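# Remove slotted finished part from fixture, lay it flat

## Task

Lift the finished part, the one with the milled slot, out of the fixture and set it down lying flat on the table. Both blanks must stay clamped in their current places.

## Robot and tools

ROBOT. Two arms, left_arm and right_arm, each ending in a parallel gripper. left_arm is the robot's own left and sits on the +y side; image left and right do not follow these names. The robot stands at the near edge of the table, whose top starts near x = +0.15 m and may be turned relative to the robot. A loose object can occasionally get a brief shove from outside.

SCENE FRAME (used in results). Metres. Origin at table-top height (z = 0) above the centre of the robot's foot; +x points forward over the table, +y to the robot's left, +z up. Each result gives every gripper's end_effector_position (the point between the finger pads, roughly 1 cm short of the tips) and end_effector_quat_wxyz. These can be off by a few centimetres, more at long reach.

GRIPPER FRAME (used in commands). Offsets are expressed along each arm's own Hand target axes: +z is the direction the fingers point, y is the direction they open and close.

THE 14-NUMBER ROW. Every moving argument is one flat list of 14 numbers covering both arms, each in [-1, 1]: dx, dy, dz, rx, ry, rz, opening for left_arm, then the same seven for right_arm. The first six per arm are an offset, not a pose: they count from that arm's Hand target as it stood when the action or move began, in the gripper frame. Scale: 1.0 equals 0.6 m for dx/dy/dz and 180 degrees for the rotation; rx, ry, rz form a single rotation vector. Repeating an offset moves the hand further again. Sending six zeros re-requests the current Hand target. The opening is absolute, not an offset: +1 is fully open (0.094 m), -1 closed. A 0 opening is a real command, so to leave a gripper alone resend its present value (see Tool commands in the result).

execute_actions(actions, cameras). actions is a list of actions; each action is a table of up to 15 rows, one per 1/30 s control step. If fewer than 15 rows are given, the last row is held for the remaining steps. All rows of one action are measured from the pose at that action's start. An empty list just reports state and images. cameras: list of names (cam_head_left, cam_head_right, cam_left_wrist, cam_right_wrist); omitted, null or ["all"] gives all, [] gives none, an unknown name invalidates the call. Its result also lists end_effector_position at some intermediate steps.

move(target, speed, blend, opening_speed, blocking, cameras). target is one 14-number row or a list of up to 15 rows; every row is an offset from the same starting Hand targets, not from the previous row. The grippers travel in straight lines, turning the short way, all finishing together, taking at least 0.5 s and cut off at 10 s. speed: m/s, 0.002 to 4.3, default 0.25 (rotation up to twice that in rad/s); one value or one per target. blend: corner rounding radius in m for lists. opening_speed: rate of finger change per second on the -1..+1 scale, minimum 0.2; use the low end when closing on anything fragile. blocking=false returns after about 0.5 s while motion continues. Paths ignore obstacles and the other arm, and grippers lag and overshoot more when fast or with a nearly straight arm. Route around an arm's own base, not close past it. The result adds a move: line such as done, off_target, moving, held or fault, plus limits (paced = command clipped, held = steps withheld). An arm not named there ended within 10 mm and 2 degrees. Neither done nor off_target tells you about contact.

wait(seconds 0 to 10, cameras): lets time pass holding commands; a running move continues. stop(cameras): brakes a running move. zoom_image(camera, region): region [x0, y0, x1, y1] in pixels of that camera's latest image, origin top-left, at most 504 by 504; images are 896x504. finished_scene(scene): ends the current scene, giving its number; irreversible, so only call it once the part lies flat and both blanks remain clamped with nothing held.

READING RESULTS. Hand target is the last commanded pose after clipping; the next offsets count from it. Commanded orientation is clipped to 40 degrees from the measured one each step. Friction and weight can leave a hand a centimetre or more from its target in free air, which by itself does not mean contact; the next command, even all zeros, requests it again, and if still short send the remaining distance. grip_measured is the finger opening on the command scale; empty it reads slightly wide, and on a hard part a little narrower than the part. The force limit is reached about 0.05 below the first-touch reading, and grip_measured keeps following the command, so it does not show the touch. grip_effort_nm is motor effort (negative closing), with offset and friction, not pad force. Joint velocities reading within noise means the arm is still. Joint torques include gravity, have offsets, and numbers 3 and 4 wrap at ±28 N m.

AVOID. Dropping the part, releasing it while it still moves, slamming or striking the fixture, blanks or table, and pushing hard; a target set far beyond a contact presses harder, and faster moves hit harder. To end a push, command the target back beyond the gripper. Never let the arms or grippers collide or one gripper close on the other's fingers. Nothing may fall or be left off the table. Stopping an arm costs; keep arms from long stretched holds or unreachable targets, since motors heat: MOTOR HOT appears at 85 °C and at 100 °C that arm goes limp for 30 to 60 s (OVER-TEMPERATURE FAULT). To release, command an opening well above grip_measured. Thinking time lets the simulation run on.

Each tool is called in YAML: its name, and indented under it one key for each argument.

## Session

execute_actions:
  actions: []

Scene clock: 0.00 s.
left_arm: end_effector_position=(+0.3538, +0.2657, +0.1744) grip_measured=+1.000 grip_effort_nm=n/a end_effector_quat_wxyz=(+0.004, +0.429, +0.903, -0.014) | right_arm: end_effector_position=(+0.3086, -0.1093, +0.2331) grip_measured=+1.000 grip_effort_nm=n/a end_effector_quat_wxyz=(-0.220, +0.071, -0.955, +0.187)
Joint positions: left_arm=[1.173 1.336 0.664 -0.605 -0.094 0.896 0.094] | right_arm=[2.802 1.365 0.579 -0.573 0.884 0.616 0.094]
Joint velocities: within noise
Joint torques (N m): no reading
Motor temperatures (°C): left_arm=[27 28 35 26 27 29 27] | right_arm=[26 27 30 28 26 25 27]
Heat: left arm: hottest elbow 35 °C; right arm: hottest elbow 30 °C.
Hand target: left_arm +0.3610, +0.2662, +0.1767; +0.010, +0.428, +0.903, -0.012 | right_arm +0.3165, -0.1029, +0.2395; +0.228, -0.065, +0.955, -0.180
Tool commands: left_gripper/opening=+1.0 right_gripper/opening=+1.0

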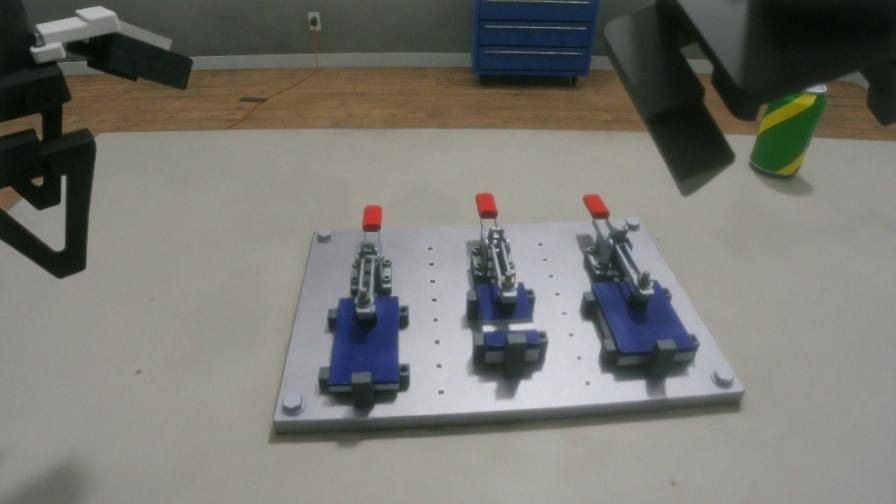

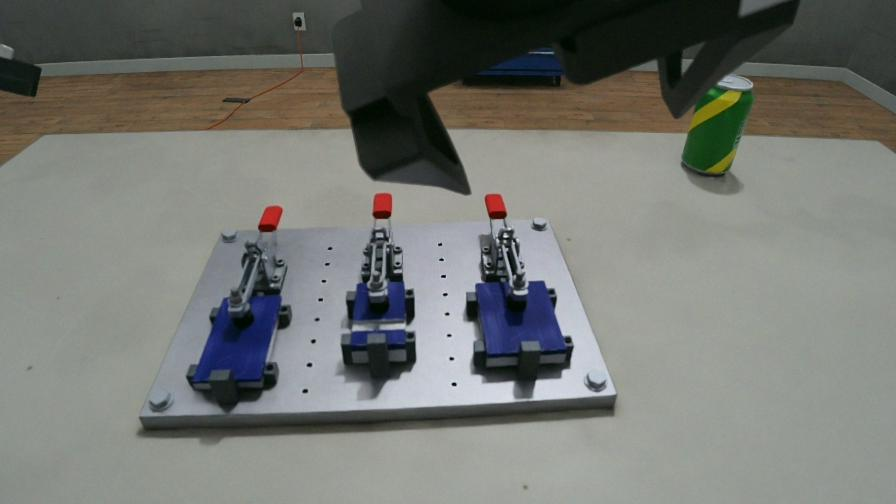

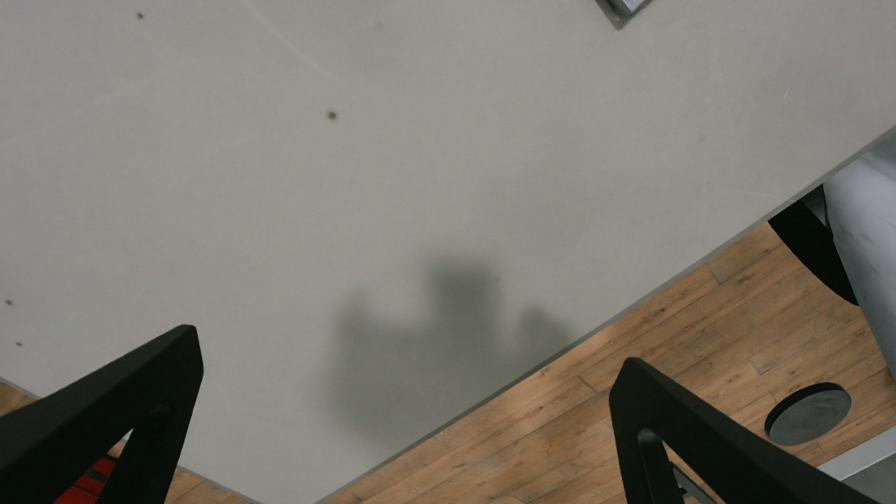

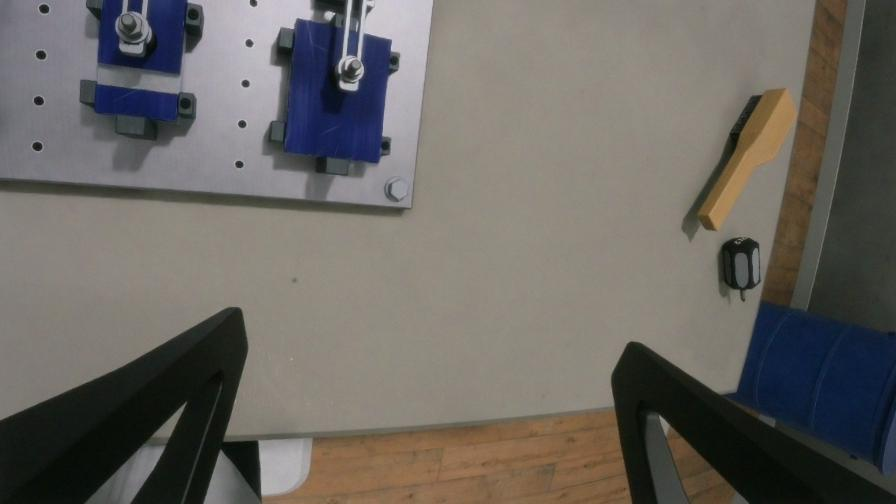

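move:
  target: [0,0,0,0,0,0,1,-0.3018,0.2163,0.296,-0.1213,0.1432,0.021,0.0]
  speed: 0.25
  cameras: ["cam_head_left","cam_head_right","cam_right_wrist"]

zoom_image:
  camera: "cam_head_left"
  region: [430, 130, 540, 240]

zoom_image:
  camera: "cam_head_right"
  region: [330, 130, 440, 240]

Scene clock: 33.67 s.
left_arm: end_effector_position=(+0.3538, +0.2657, +0.1744) grip_measured=+1.000 grip_effort_nm=-0.012 end_effector_quat_wxyz=(+0.004, +0.429, +0.903, -0.014) | right_arm: end_effector_position=(+0.5370, -0.0042, +0.1121) grip_measured=+0.002 grip_effort_nm=-0.120 end_effector_quat_wxyz=(+0.009, +0.036, -0.999, +0.005)
Joint positions: left_arm=[1.173 1.336 0.664 -0.605 -0.094 0.896 0.094] | right_arm=[2.433 2.015 1.459 -0.822 0.245 0.381 0.047]
Joint velocities: within noise
Joint torques (N m): left_arm=[0.26 -11.4 5.65 0.16 0.1 -0.02] | right_arm=[5.66 -18.43 10.65 0.49 -0.03 -0.13]
Motor temperatures (°C): left_arm=[27 29 37 26 27 29 27] | right_arm=[27 27 34 28 27 25 27]
Heat: left arm: hottest elbow 37 °C; right arm: hottest elbow 34 °C.
Hand target: left_arm +0.3610, +0.2662, +0.1767; +0.010, +0.428, +0.903, -0.012 | right_arm +0.5533, -0.0011, +0.1181; +0.000, -0.034, +0.999, +0.000
Off the commanded pose: left_arm 0.008 m, 1 deg | right_arm 0.018 m, 1 deg.
move: off_target (right_arm)
Images, in order (width x height): cam_head_left 896x504, cam_head_right 896x504, cam_right_wrist 896x504.

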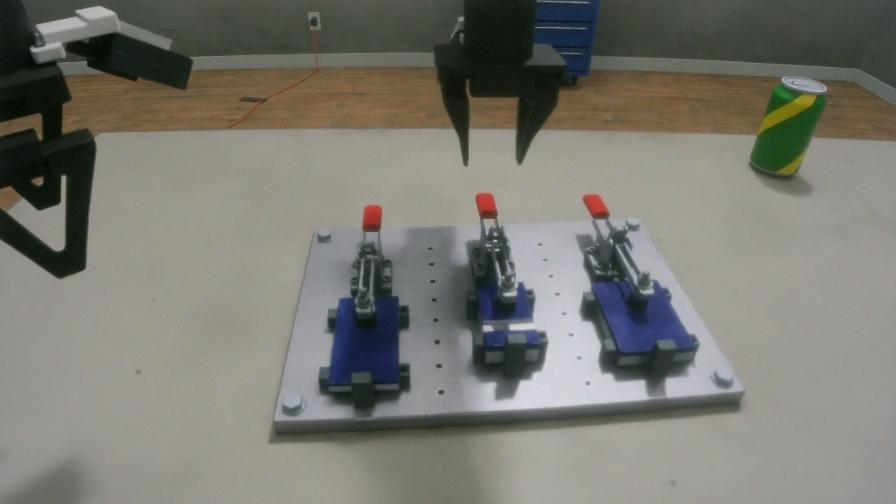

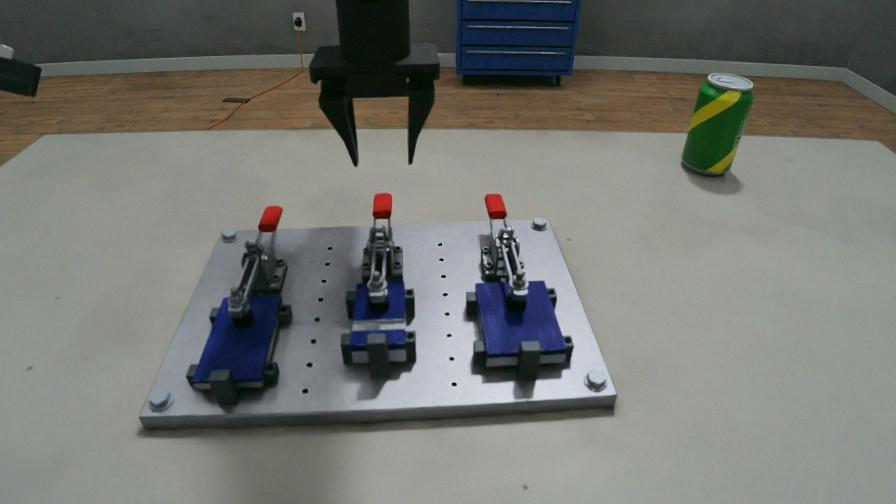

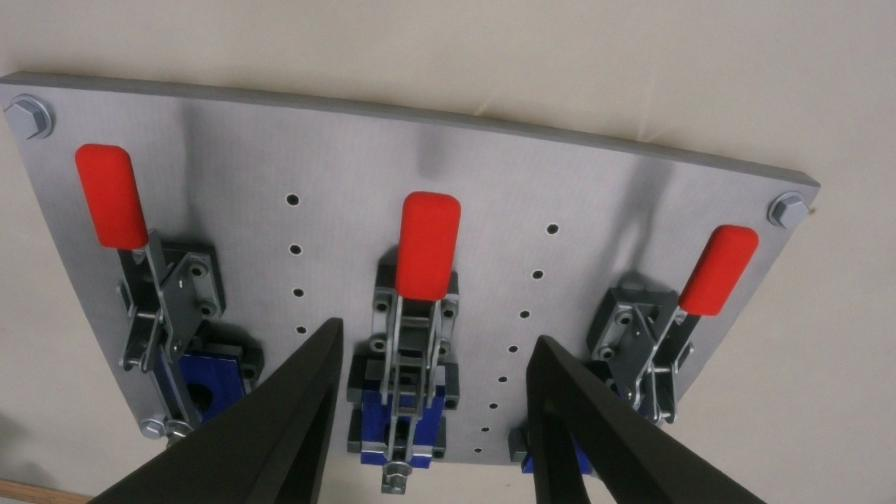

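Scaled by 4.582 from the camera's 896x504 image, which has a finer 1280x720 frame.

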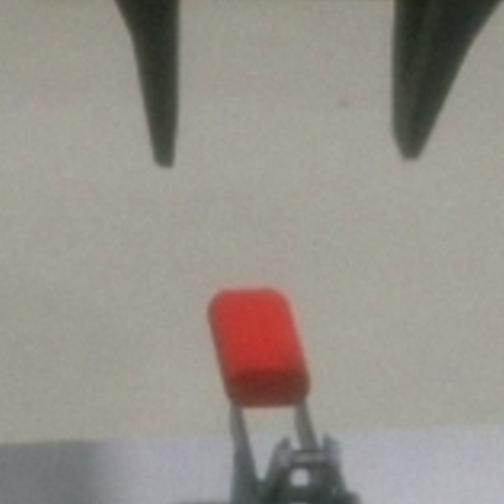

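Scaled by 4.582 from the camera's 896x504 image, which has a finer 1280x720 frame.

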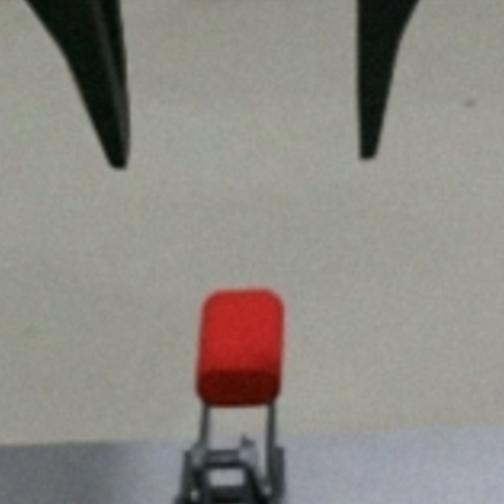

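move:
  target:
    - [0,0,0,0,0,0,1,0.0062,0.0038,0.084,0,0,0,0.0]
    - [0,0,0,0,0,0,1,0.0062,0.0038,0.084,0,0,0,-0.72]
    - [0,0,0,0,0,0,1,0.0145,0.0038,0.034,0,-0.067,0,-0.72]
    - [0,0,0,0,0,0,1,0.0195,0.0038,-0.029,0,-0.067,0,-0.72]
    - [0,0,0,0,0,0,1,0.0779,0.0038,-0.0243,0,-0.139,0,-0.72]
    - [0,0,0,0,0,0,1,0.1195,0.0038,0.0007,0,-0.139,0,-0.72]
  speed: [0.1,0.1,0.09,0.09,0.09,0.09]
  opening_speed: 1.0
  cameras: ["cam_head_left","cam_head_right","cam_right_wrist"]

Scene clock: 66.23 s.
left_arm: end_effector_position=(+0.3538, +0.2657, +0.1744) grip_measured=+1.000 grip_effort_nm=-0.002 end_effector_quat_wxyz=(+0.004, +0.429, +0.903, -0.014) | right_arm: end_effector_position=(+0.4818, -0.0048, +0.0887) grip_measured=-0.646 grip_effort_nm=-1.028 end_effector_quat_wxyz=(-0.202, +0.035, -0.979, -0.005)
Joint positions: left_arm=[1.173 1.336 0.664 -0.605 -0.094 0.896 0.094] | right_arm=[2.512 1.911 0.981 -0.049 0.42 0.32 0.017]
Joint velocities: within noise
Joint torques (N m): left_arm=[0.38 -11.4 5.65 0.16 0.1 -0.02] | right_arm=[7.12 -21.71 2.52 0.76 0.68 0.05]
Motor temperatures (°C): left_arm=[27 30 39 26 28 29 27] | right_arm=[27 31 39 28 27 25 28]
Heat: left arm: hottest elbow 39 °C; right arm: hottest elbow 39 °C.
Hand target: left_arm +0.3610, +0.2662, +0.1767; +0.010, +0.428, +0.903, -0.012 | right_arm +0.4816, -0.0036, +0.1177; +0.217, -0.033, +0.976, +0.008
Off the commanded pose: left_arm 0.008 m, 1 deg | right_arm 0.029 m, 2 deg.
move: off_target (right_arm); target 2's new opening was sent with right_arm's hand 0.023 m and 2 deg from that target
Images, in order (width x height): cam_head_left 896x504, cam_head_right 896x504, cam_right_wrist 896x504.

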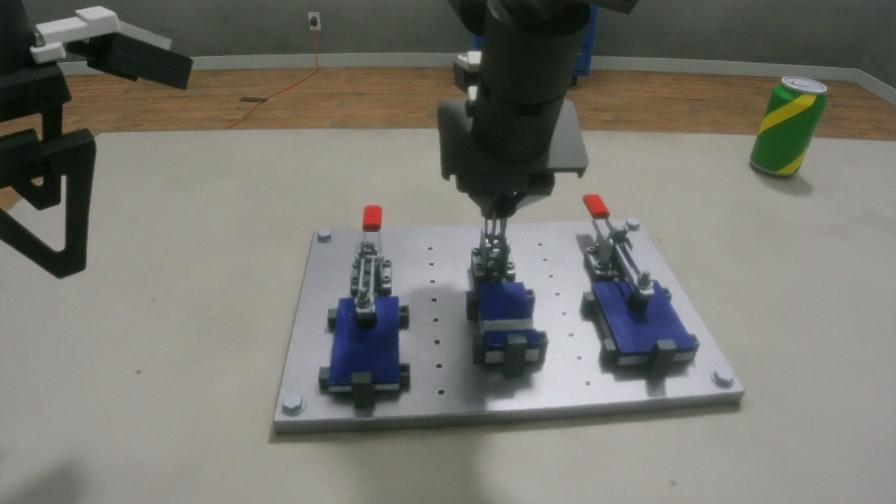

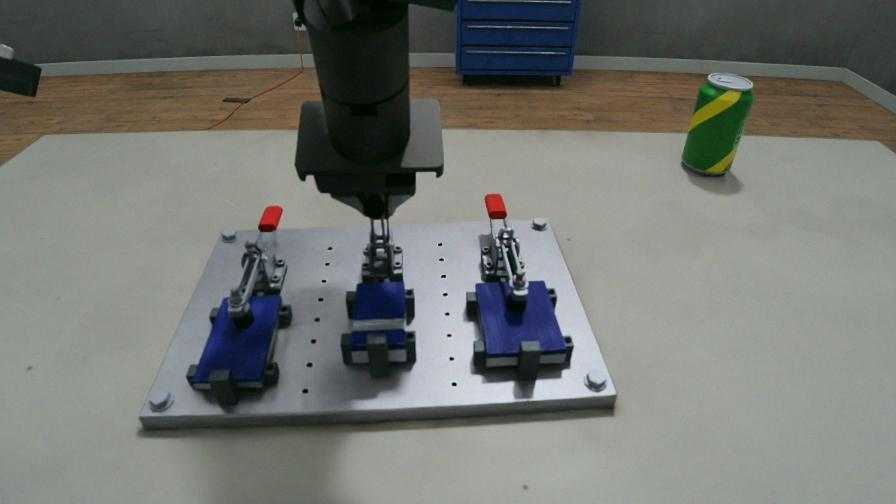

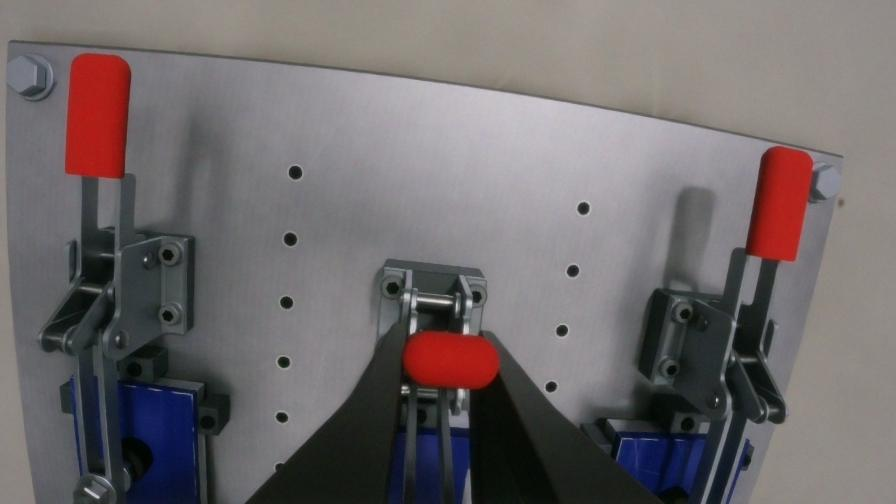

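move:
  target:
    - [0,0,0,0,0,0,1,0.0141,0,0.0302,0,0,0,-0.72]
    - [0,0,0,0,0,0,1,0.0141,0,0.0302,0,0,0,0.1]
    - [0,0,0,0,0,0,1,-0.081,0,-0.1737,0,0,0,0.1]
    - [0,0,0,0,0,0,1,0.1734,0.0013,0.0215,0,-0.1,0,0.3]
  speed: [0.1,0.1,0.18,0.15]
  blend: [0,0,0.02,0]
  cameras: ["cam_head_left","cam_right_wrist"]

Scene clock: 86.83 s.
left_arm: end_effector_position=(+0.3538, +0.2657, +0.1744) grip_measured=+1.000 grip_effort_nm=-0.012 end_effector_quat_wxyz=(+0.004, +0.429, +0.903, -0.014) | right_arm: end_effector_position=(+0.3945, -0.0172, +0.0588) grip_measured=+0.297 grip_effort_nm=0.120 end_effector_quat_wxyz=(-0.360, +0.025, -0.933, -0.007)
Joint positions: left_arm=[1.173 1.336 0.664 -0.605 -0.094 0.896 0.094] | right_arm=[2.615 2.087 0.65 0.775 0.595 0.248 0.061]
Joint velocities: within noise
Joint torques (N m): left_arm=[0.32 -11.4 5.64 0.14 0.1 -0.02] | right_arm=[6.36 -13.22 1.65 2.51 0.17 -0.12]
Motor temperatures (°C): left_arm=[27 30 39 26 28 29 27] | right_arm=[27 33 36 28 27 25 29]
Heat: left arm: hottest elbow 39 °C; right arm: hottest elbow 36 °C.
Hand target: left_arm +0.3610, +0.2662, +0.1767; +0.010, +0.428, +0.903, -0.012 | right_arm +0.3930, -0.0089, +0.0618; +0.367, -0.032, +0.930, +0.012
Off the commanded pose: left_arm 0.008 m, 1 deg | right_arm 0.009 m, 1 deg.
move: done
Images, in order (width x height): cam_head_left 896x504, cam_right_wrist 896x504.

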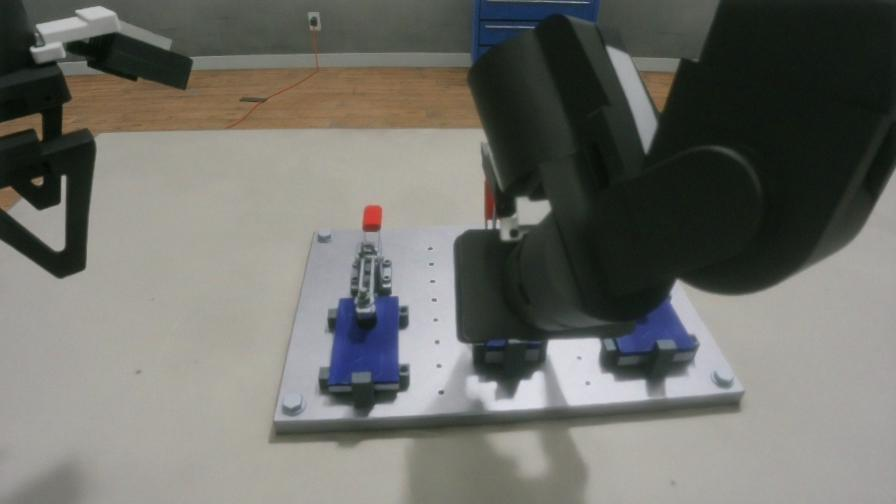

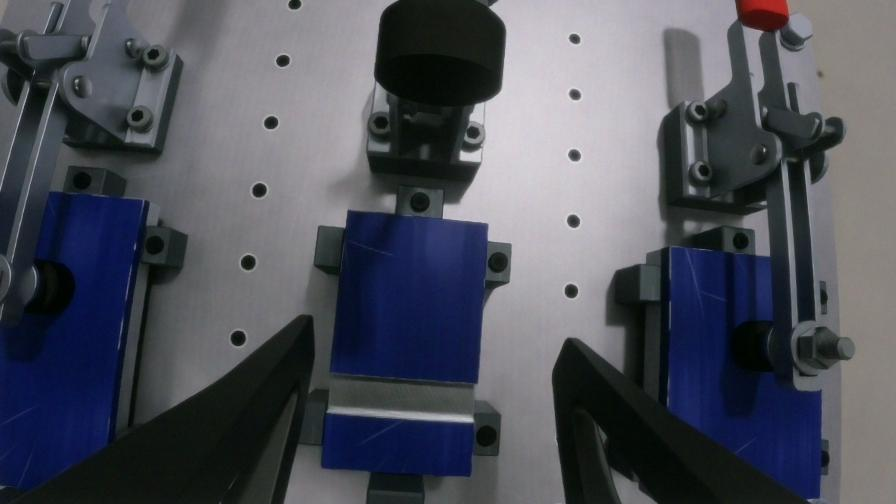

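move:
  target: [0,0,0,0,0,0,1,0.0226,0.0155,0.0354,-0.0027,0,-0.0028,0.25]
  speed: 0.08
  cameras: ["cam_right_wrist"]

Scene clock: 104.43 s.
left_arm: end_effector_position=(+0.3538, +0.2657, +0.1744) grip_measured=+1.000 grip_effort_nm=-0.007 end_effector_quat_wxyz=(+0.004, +0.429, +0.903, -0.014) | right_arm: end_effector_position=(+0.3931, -0.0082, +0.0348) grip_measured=+0.252 grip_effort_nm=-0.134 end_effector_quat_wxyz=(-0.358, +0.034, -0.933, -0.007)
Joint positions: left_arm=[1.173 1.336 0.664 -0.605 -0.094 0.896 0.094] | right_arm=[2.615 2.17 0.692 0.811 0.587 0.233 0.059]
Joint velocities: within noise
Joint torques (N m): left_arm=[0.26 -11.4 5.64 0.16 0.1 -0.02] | right_arm=[6.83 -13.1 1.96 2.4 -0.04 -0.1]
Motor temperatures (°C): left_arm=[27 30 39 26 28 29 27] | right_arm=[27 31 34 28 27 25 28]
Heat: left arm: hottest elbow 39 °C; right arm: hottest elbow 34 °C.
Hand target: left_arm +0.3610, +0.2662, +0.1767; +0.010, +0.428, +0.903, -0.012 | right_arm +0.3971, +0.0007, +0.0371; +0.367, -0.037, +0.929, +0.015
Off the commanded pose: left_arm 0.008 m, 1 deg | right_arm 0.010 m, 2 deg.
move: done
Images, in order (width x height): cam_right_wrist 896x504.

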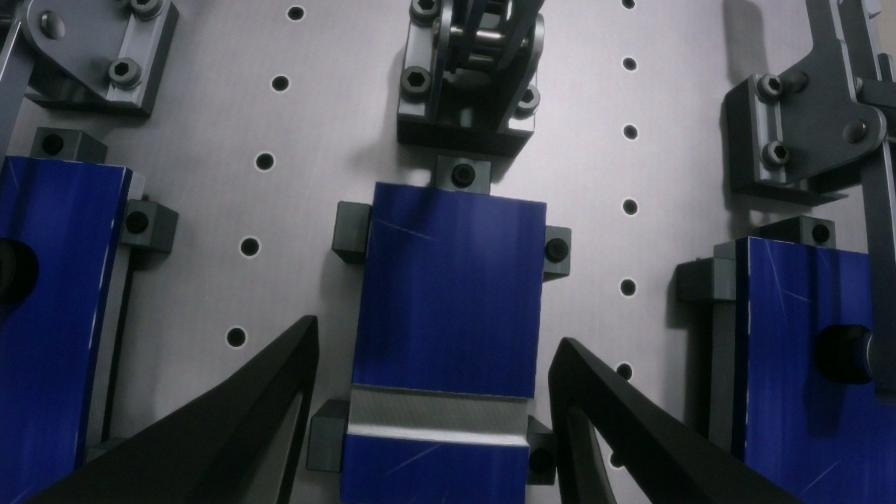

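move:
  target:
    - [0,0,0,0,0,0,1,-0.0127,-0.0033,0.0084,0,0,0,0.25]
    - [0,0,0,0,0,0,1,-0.0127,-0.0033,0.0084,0,0,0,-0.28]
  speed: 0.08
  opening_speed: 0.6
  cameras: ["cam_right_wrist"]

Scene clock: 122.00 s.
left_arm: end_effector_position=(+0.3538, +0.2657, +0.1744) grip_measured=+1.000 grip_effort_nm=0.002 end_effector_quat_wxyz=(+0.004, +0.429, +0.903, -0.014) | right_arm: end_effector_position=(+0.3937, -0.0081, +0.0344) grip_measured=+0.165 grip_effort_nm=-1.033 end_effector_quat_wxyz=(-0.357, +0.040, -0.933, -0.006)
Joint positions: left_arm=[1.173 1.336 0.664 -0.605 -0.094 0.896 0.094] | right_arm=[2.612 2.17 0.693 0.811 0.581 0.22 0.055]
Joint velocities: within noise
Joint torques (N m): left_arm=[0.32 -11.4 5.64 0.14 0.1 -0.02] | right_arm=[5.01 -14.21 2.88 1.95 -0.27 -0.08]
Motor temperatures (°C): left_arm=[27 30 39 26 28 29 27] | right_arm=[27 30 33 28 27 25 28]
Heat: left arm: hottest elbow 39 °C; right arm: hottest elbow 33 °C.
Hand target: left_arm +0.3610, +0.2662, +0.1767; +0.010, +0.428, +0.903, -0.012 | right_arm +0.4062, -0.0004, +0.0387; +0.367, -0.037, +0.929, +0.015
Off the commanded pose: left_arm 0.008 m, 1 deg | right_arm 0.015 m, 2 deg.
move: off_target (right_arm); target 2's new opening was sent with right_arm's hand 0.015 m and 2 deg from that target
Images, in order (width x height): cam_right_wrist 896x504.

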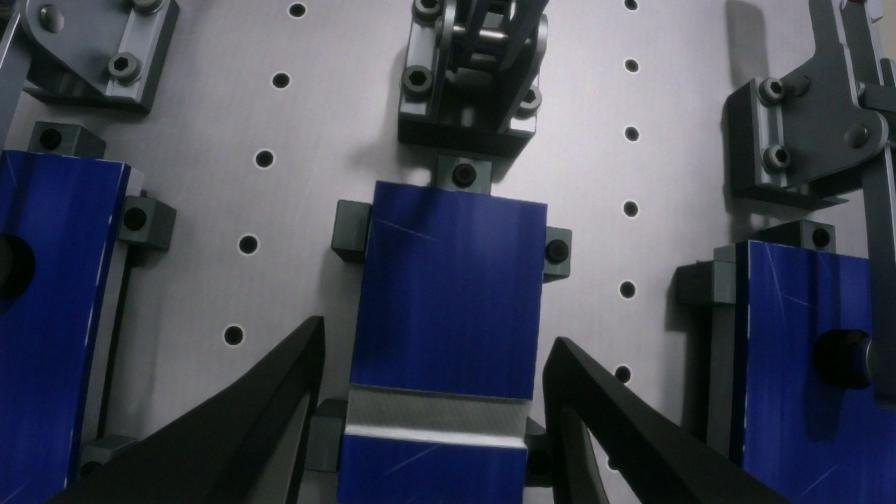

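move:
  target:
    - [0,0,0,0,0,0,1,0,0,0,0,0,0,0.25]
    - [0,0,0,0,0,0,1,-0.0127,0,-0.0178,0,0,0,0.25]
  speed: 0.08
  cameras: ["cam_right_wrist"]

Scene clock: 139.50 s.
left_arm: end_effector_position=(+0.3538, +0.2657, +0.1744) grip_measured=+1.000 grip_effort_nm=-0.012 end_effector_quat_wxyz=(+0.004, +0.429, +0.903, -0.014) | right_arm: end_effector_position=(+0.3999, -0.0062, +0.0425) grip_measured=+0.248 grip_effort_nm=0.105 end_effector_quat_wxyz=(-0.361, +0.038, -0.932, -0.009)
Joint positions: left_arm=[1.173 1.336 0.664 -0.605 -0.094 0.896 0.094] | right_arm=[2.612 2.145 0.695 0.794 0.58 0.22 0.059]
Joint velocities: within noise
Joint torques (N m): left_arm=[0.32 -11.4 5.64 0.16 0.1 -0.03] | right_arm=[5.48 -15.74 1.21 1.47 0.08 0]
Motor temperatures (°C): left_arm=[27 30 40 26 28 29 27] | right_arm=[27 30 32 28 27 25 29]
Heat: left arm: hottest elbow 40 °C; right arm: hottest elbow 32 °C.
Hand target: left_arm +0.3610, +0.2662, +0.1767; +0.010, +0.428, +0.903, -0.012 | right_arm +0.4045, -0.0005, +0.0517; +0.367, -0.037, +0.929, +0.015
Off the commanded pose: left_arm 0.008 m, 1 deg | right_arm 0.012 m, 1 deg.
move: off_target (right_arm)
Images, in order (width x height): cam_right_wrist 896x504.

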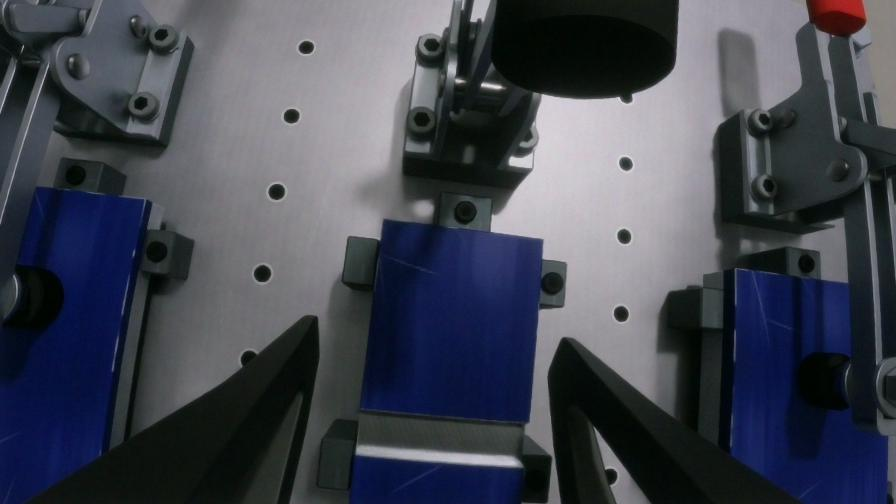

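move:
  target:
    - [0,0,0,0,0,0,1,0.0156,-0.005,0.0167,0,0,0,0.25]
    - [0,0,0,0,0,0,1,0.0156,-0.005,0.0167,0,0,0,-0.28]
  speed: 0.08
  opening_speed: 0.6
  cameras: ["cam_right_wrist"]

Scene clock: 150.60 s.
left_arm: end_effector_position=(+0.3538, +0.2657, +0.1744) grip_measured=+1.000 grip_effort_nm=-0.002 end_effector_quat_wxyz=(+0.004, +0.429, +0.903, -0.014) | right_arm: end_effector_position=(+0.3995, -0.0077, +0.0375) grip_measured=-0.157 grip_effort_nm=-1.013 end_effector_quat_wxyz=(-0.360, +0.038, -0.932, -0.008)
Joint positions: left_arm=[1.173 1.336 0.664 -0.605 -0.094 0.896 0.094] | right_arm=[2.608 2.161 0.698 0.807 0.578 0.218 0.04]
Joint velocities: within noise
Joint torques (N m): left_arm=[0.32 -11.4 5.65 0.14 0.1 -0.02] | right_arm=[4.48 -13.1 2.03 2.62 -0.32 -0.14]
Motor temperatures (°C): left_arm=[27 30 40 26 28 29 27] | right_arm=[27 31 32 28 27 25 29]
Heat: left arm: hottest elbow 40 °C; right arm: hottest elbow 32 °C.
Hand target: left_arm +0.3610, +0.2662, +0.1767; +0.010, +0.428, +0.903, -0.012 | right_arm +0.4046, -0.0036, +0.0378; +0.367, -0.037, +0.929, +0.015
Off the commanded pose: left_arm 0.008 m, 1 deg | right_arm 0.007 m, 1 deg.
move: done
Images, in order (width x height): cam_right_wrist 896x504.

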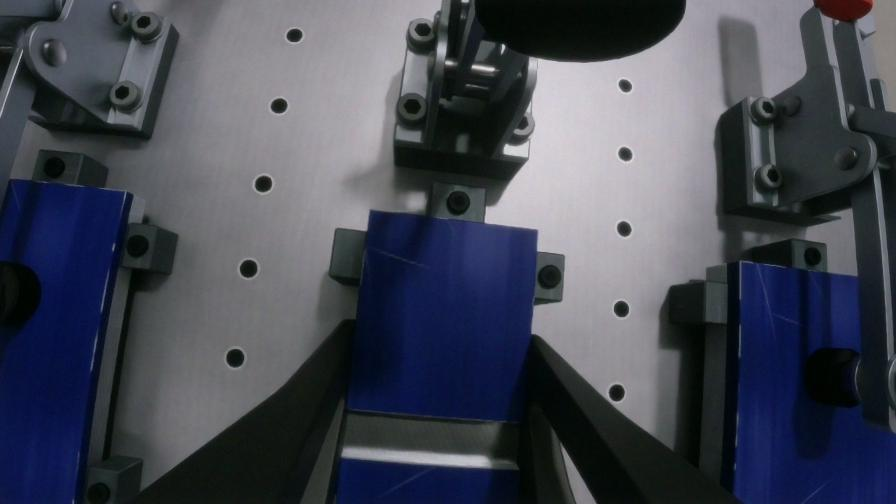

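move:
  target:
    - [0,0,0,0,0,0,1,-0.0396,0,-0.0473,0,0,0,-0.28]
    - [0,0,0,0,0,0,1,-0.078,0.0026,-0.1323,0,0,0,-0.28]
    - [0,0,0,0,0,0,1,-0.027,-0.46,-0.18,0,-0.003,0,-0.28]
    - [0,0,0,0,0,0,1,0.0842,-0.46,-0.0608,0,-0.006,0,-0.28]
    - [0,0,0,0,0,0,1,0.0973,-0.46,-0.0468,0,-0.006,0,-0.28]
  speed: [0.07,0.15,0.2,0.12,0.04]
  blend: [0.005,0.03,0.03,0,0]
  cameras: ["cam_head_left","cam_head_right"]

zoom_image:
  camera: "cam_head_left"
  region: [756, 260, 896, 440]

Scene clock: 175.50 s.
left_arm: end_effector_position=(+0.3538, +0.2657, +0.1744) grip_measured=+1.000 grip_effort_nm=-0.017 end_effector_quat_wxyz=(+0.004, +0.429, +0.903, -0.014) | right_arm: end_effector_position=(+0.3626, -0.2787, +0.0176) grip_measured=-0.158 grip_effort_nm=-1.038 end_effector_quat_wxyz=(-0.368, +0.038, -0.929, -0.020)
Joint positions: left_arm=[1.173 1.336 0.664 -0.605 -0.094 0.896 0.094] | right_arm=[1.809 2.217 0.408 1.281 -0.12 -0.226 0.04]
Joint velocities: within noise
Joint torques (N m): left_arm=[0.32 -11.34 5.65 0.14 0.1 -0.02] | right_arm=[0.73 -11.46 -2.84 2.59 -0.29 -0.1]
Motor temperatures (°C): left_arm=[27 31 40 26 28 29 27] | right_arm=[27 30 31 28 27 25 30]
Heat: left arm: hottest elbow 40 °C; right arm: hottest elbow 31 °C.
Hand target: left_arm +0.3610, +0.2662, +0.1767; +0.010, +0.428, +0.903, -0.012 | right_arm +0.3652, -0.2836, +0.0184; +0.376, -0.037, +0.926, +0.015
Off the commanded pose: left_arm 0.008 m, 1 deg | right_arm 0.006 m, 1 deg.
move: done; blend cut to 0.028 m at target 2
Images, in order (width x height): cam_head_left 896x504, cam_head_right 896x504.

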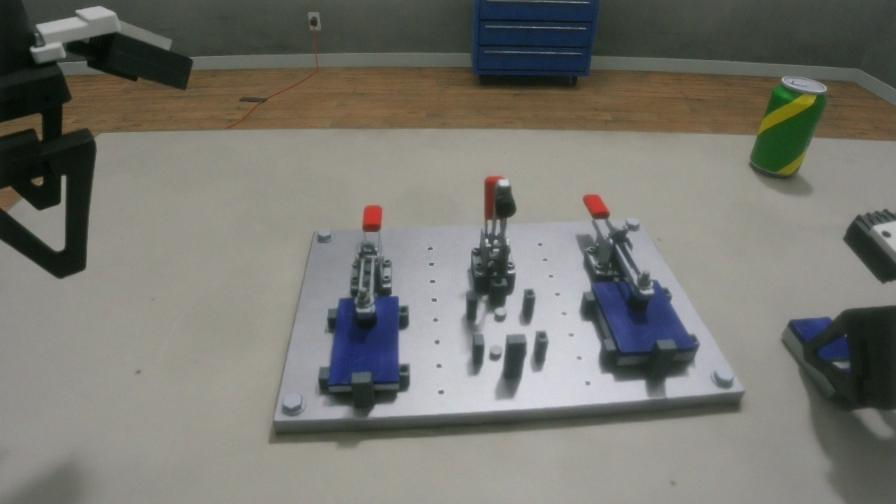

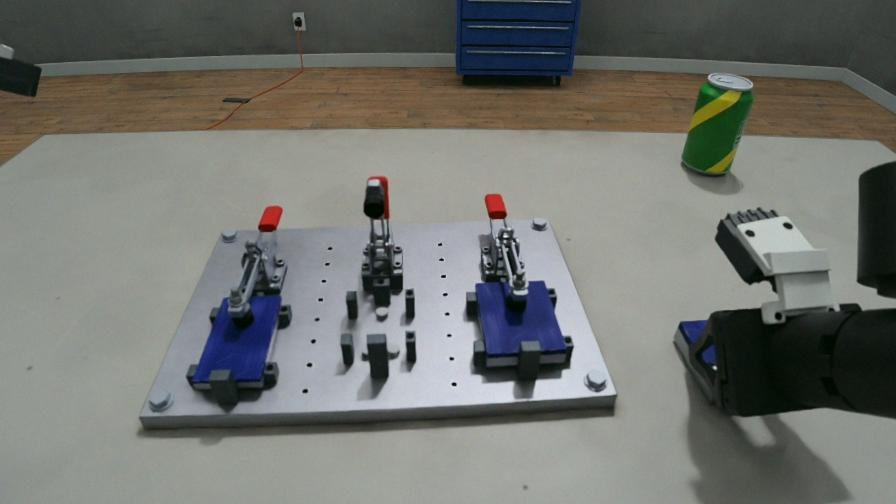

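Scaled by 2.800 from the camera's 896x504 image, which has a finer 1280x720 frame.

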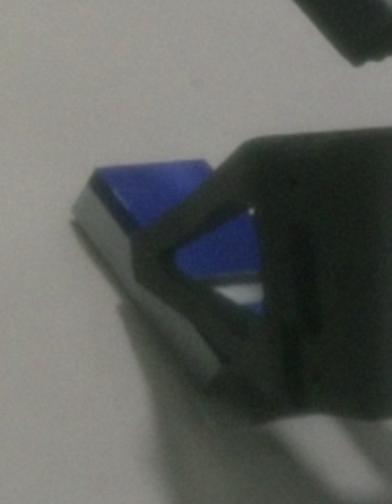

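move:
  target:
    - [0,0,0,0,0,0,1,0.0012,0,0.0012,0,0.005,0,-0.28]
    - [0,0,0,0,0,0,1,0.0012,0,0.0012,0,0.005,0,0.3]
    - [0,0,0,0,0,0,1,0,0,-0.1,0,0.005,0,0.3]
    - [0,0,0,0,0,0,1,-0.08,0,-0.2,0,0.005,0,0.3]
  speed: [0.04,0.1,0.15,0.2]
  blend: [0,0,0.02,0]
  opening_speed: 1.0
  cameras: ["cam_head_left","cam_head_right","cam_right_wrist"]

Scene clock: 189.80 s.
left_arm: end_effector_position=(+0.3538, +0.2657, +0.1744) grip_measured=+1.000 grip_effort_nm=-0.002 end_effector_quat_wxyz=(+0.004, +0.429, +0.903, -0.014) | right_arm: end_effector_position=(+0.3174, -0.2855, +0.1350) grip_measured=+0.298 grip_effort_nm=0.120 end_effector_quat_wxyz=(-0.367, +0.036, -0.929, -0.019)
Joint positions: left_arm=[1.173 1.336 0.664 -0.605 -0.094 0.896 0.094] | right_arm=[1.788 1.659 0.124 1.006 -0.134 -0.236 0.061]
Joint velocities: within noise
Joint torques (N m): left_arm=[0.32 -11.4 5.65 0.16 0.1 -0.02] | right_arm=[1.32 -9.23 -1.4 1.74 -0.14 -0.09]
Motor temperatures (°C): left_arm=[27 31 40 26 28 29 27] | right_arm=[27 30 31 28 27 25 30]
Heat: left arm: hottest elbow 40 °C; right arm: hottest elbow 31 °C.
Hand target: left_arm +0.3610, +0.2662, +0.1767; +0.010, +0.428, +0.903, -0.012 | right_arm +0.3163, -0.2877, +0.1380; +0.368, -0.037, +0.929, +0.015
Off the commanded pose: left_arm 0.008 m, 1 deg | right_arm 0.004 m, 0 deg.
move: done
Images, in order (width x height): cam_head_left 896x504, cam_head_right 896x504, cam_right_wrist 896x504.

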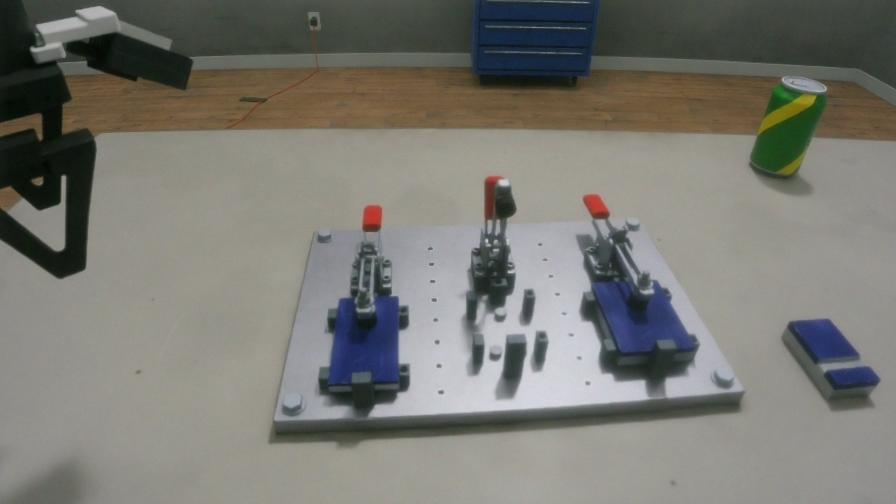

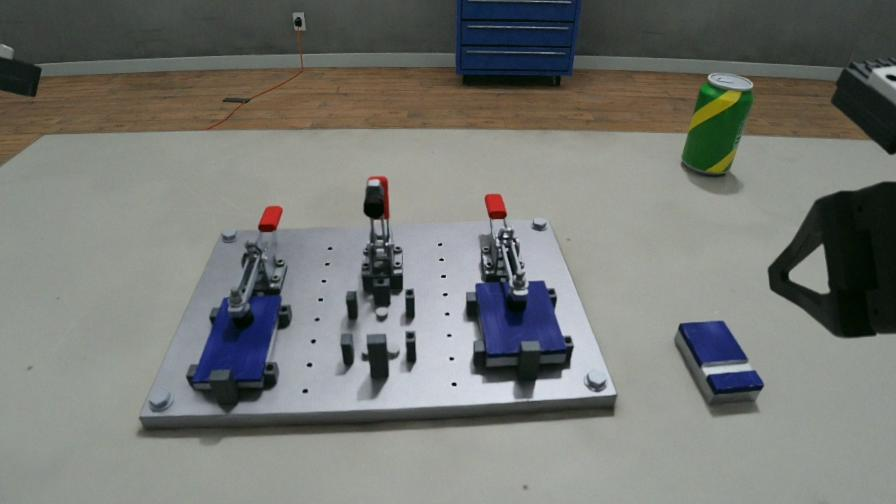

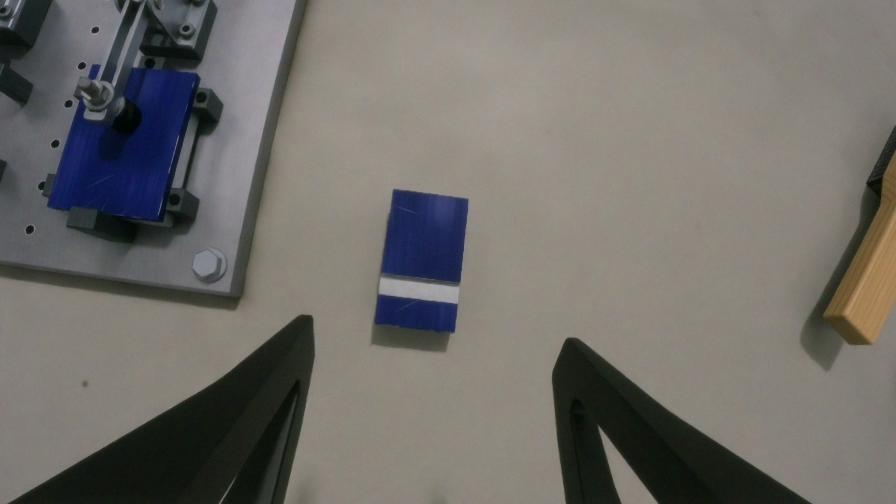

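finished_scene:
  scene: 2

The scene is finished: the task was done.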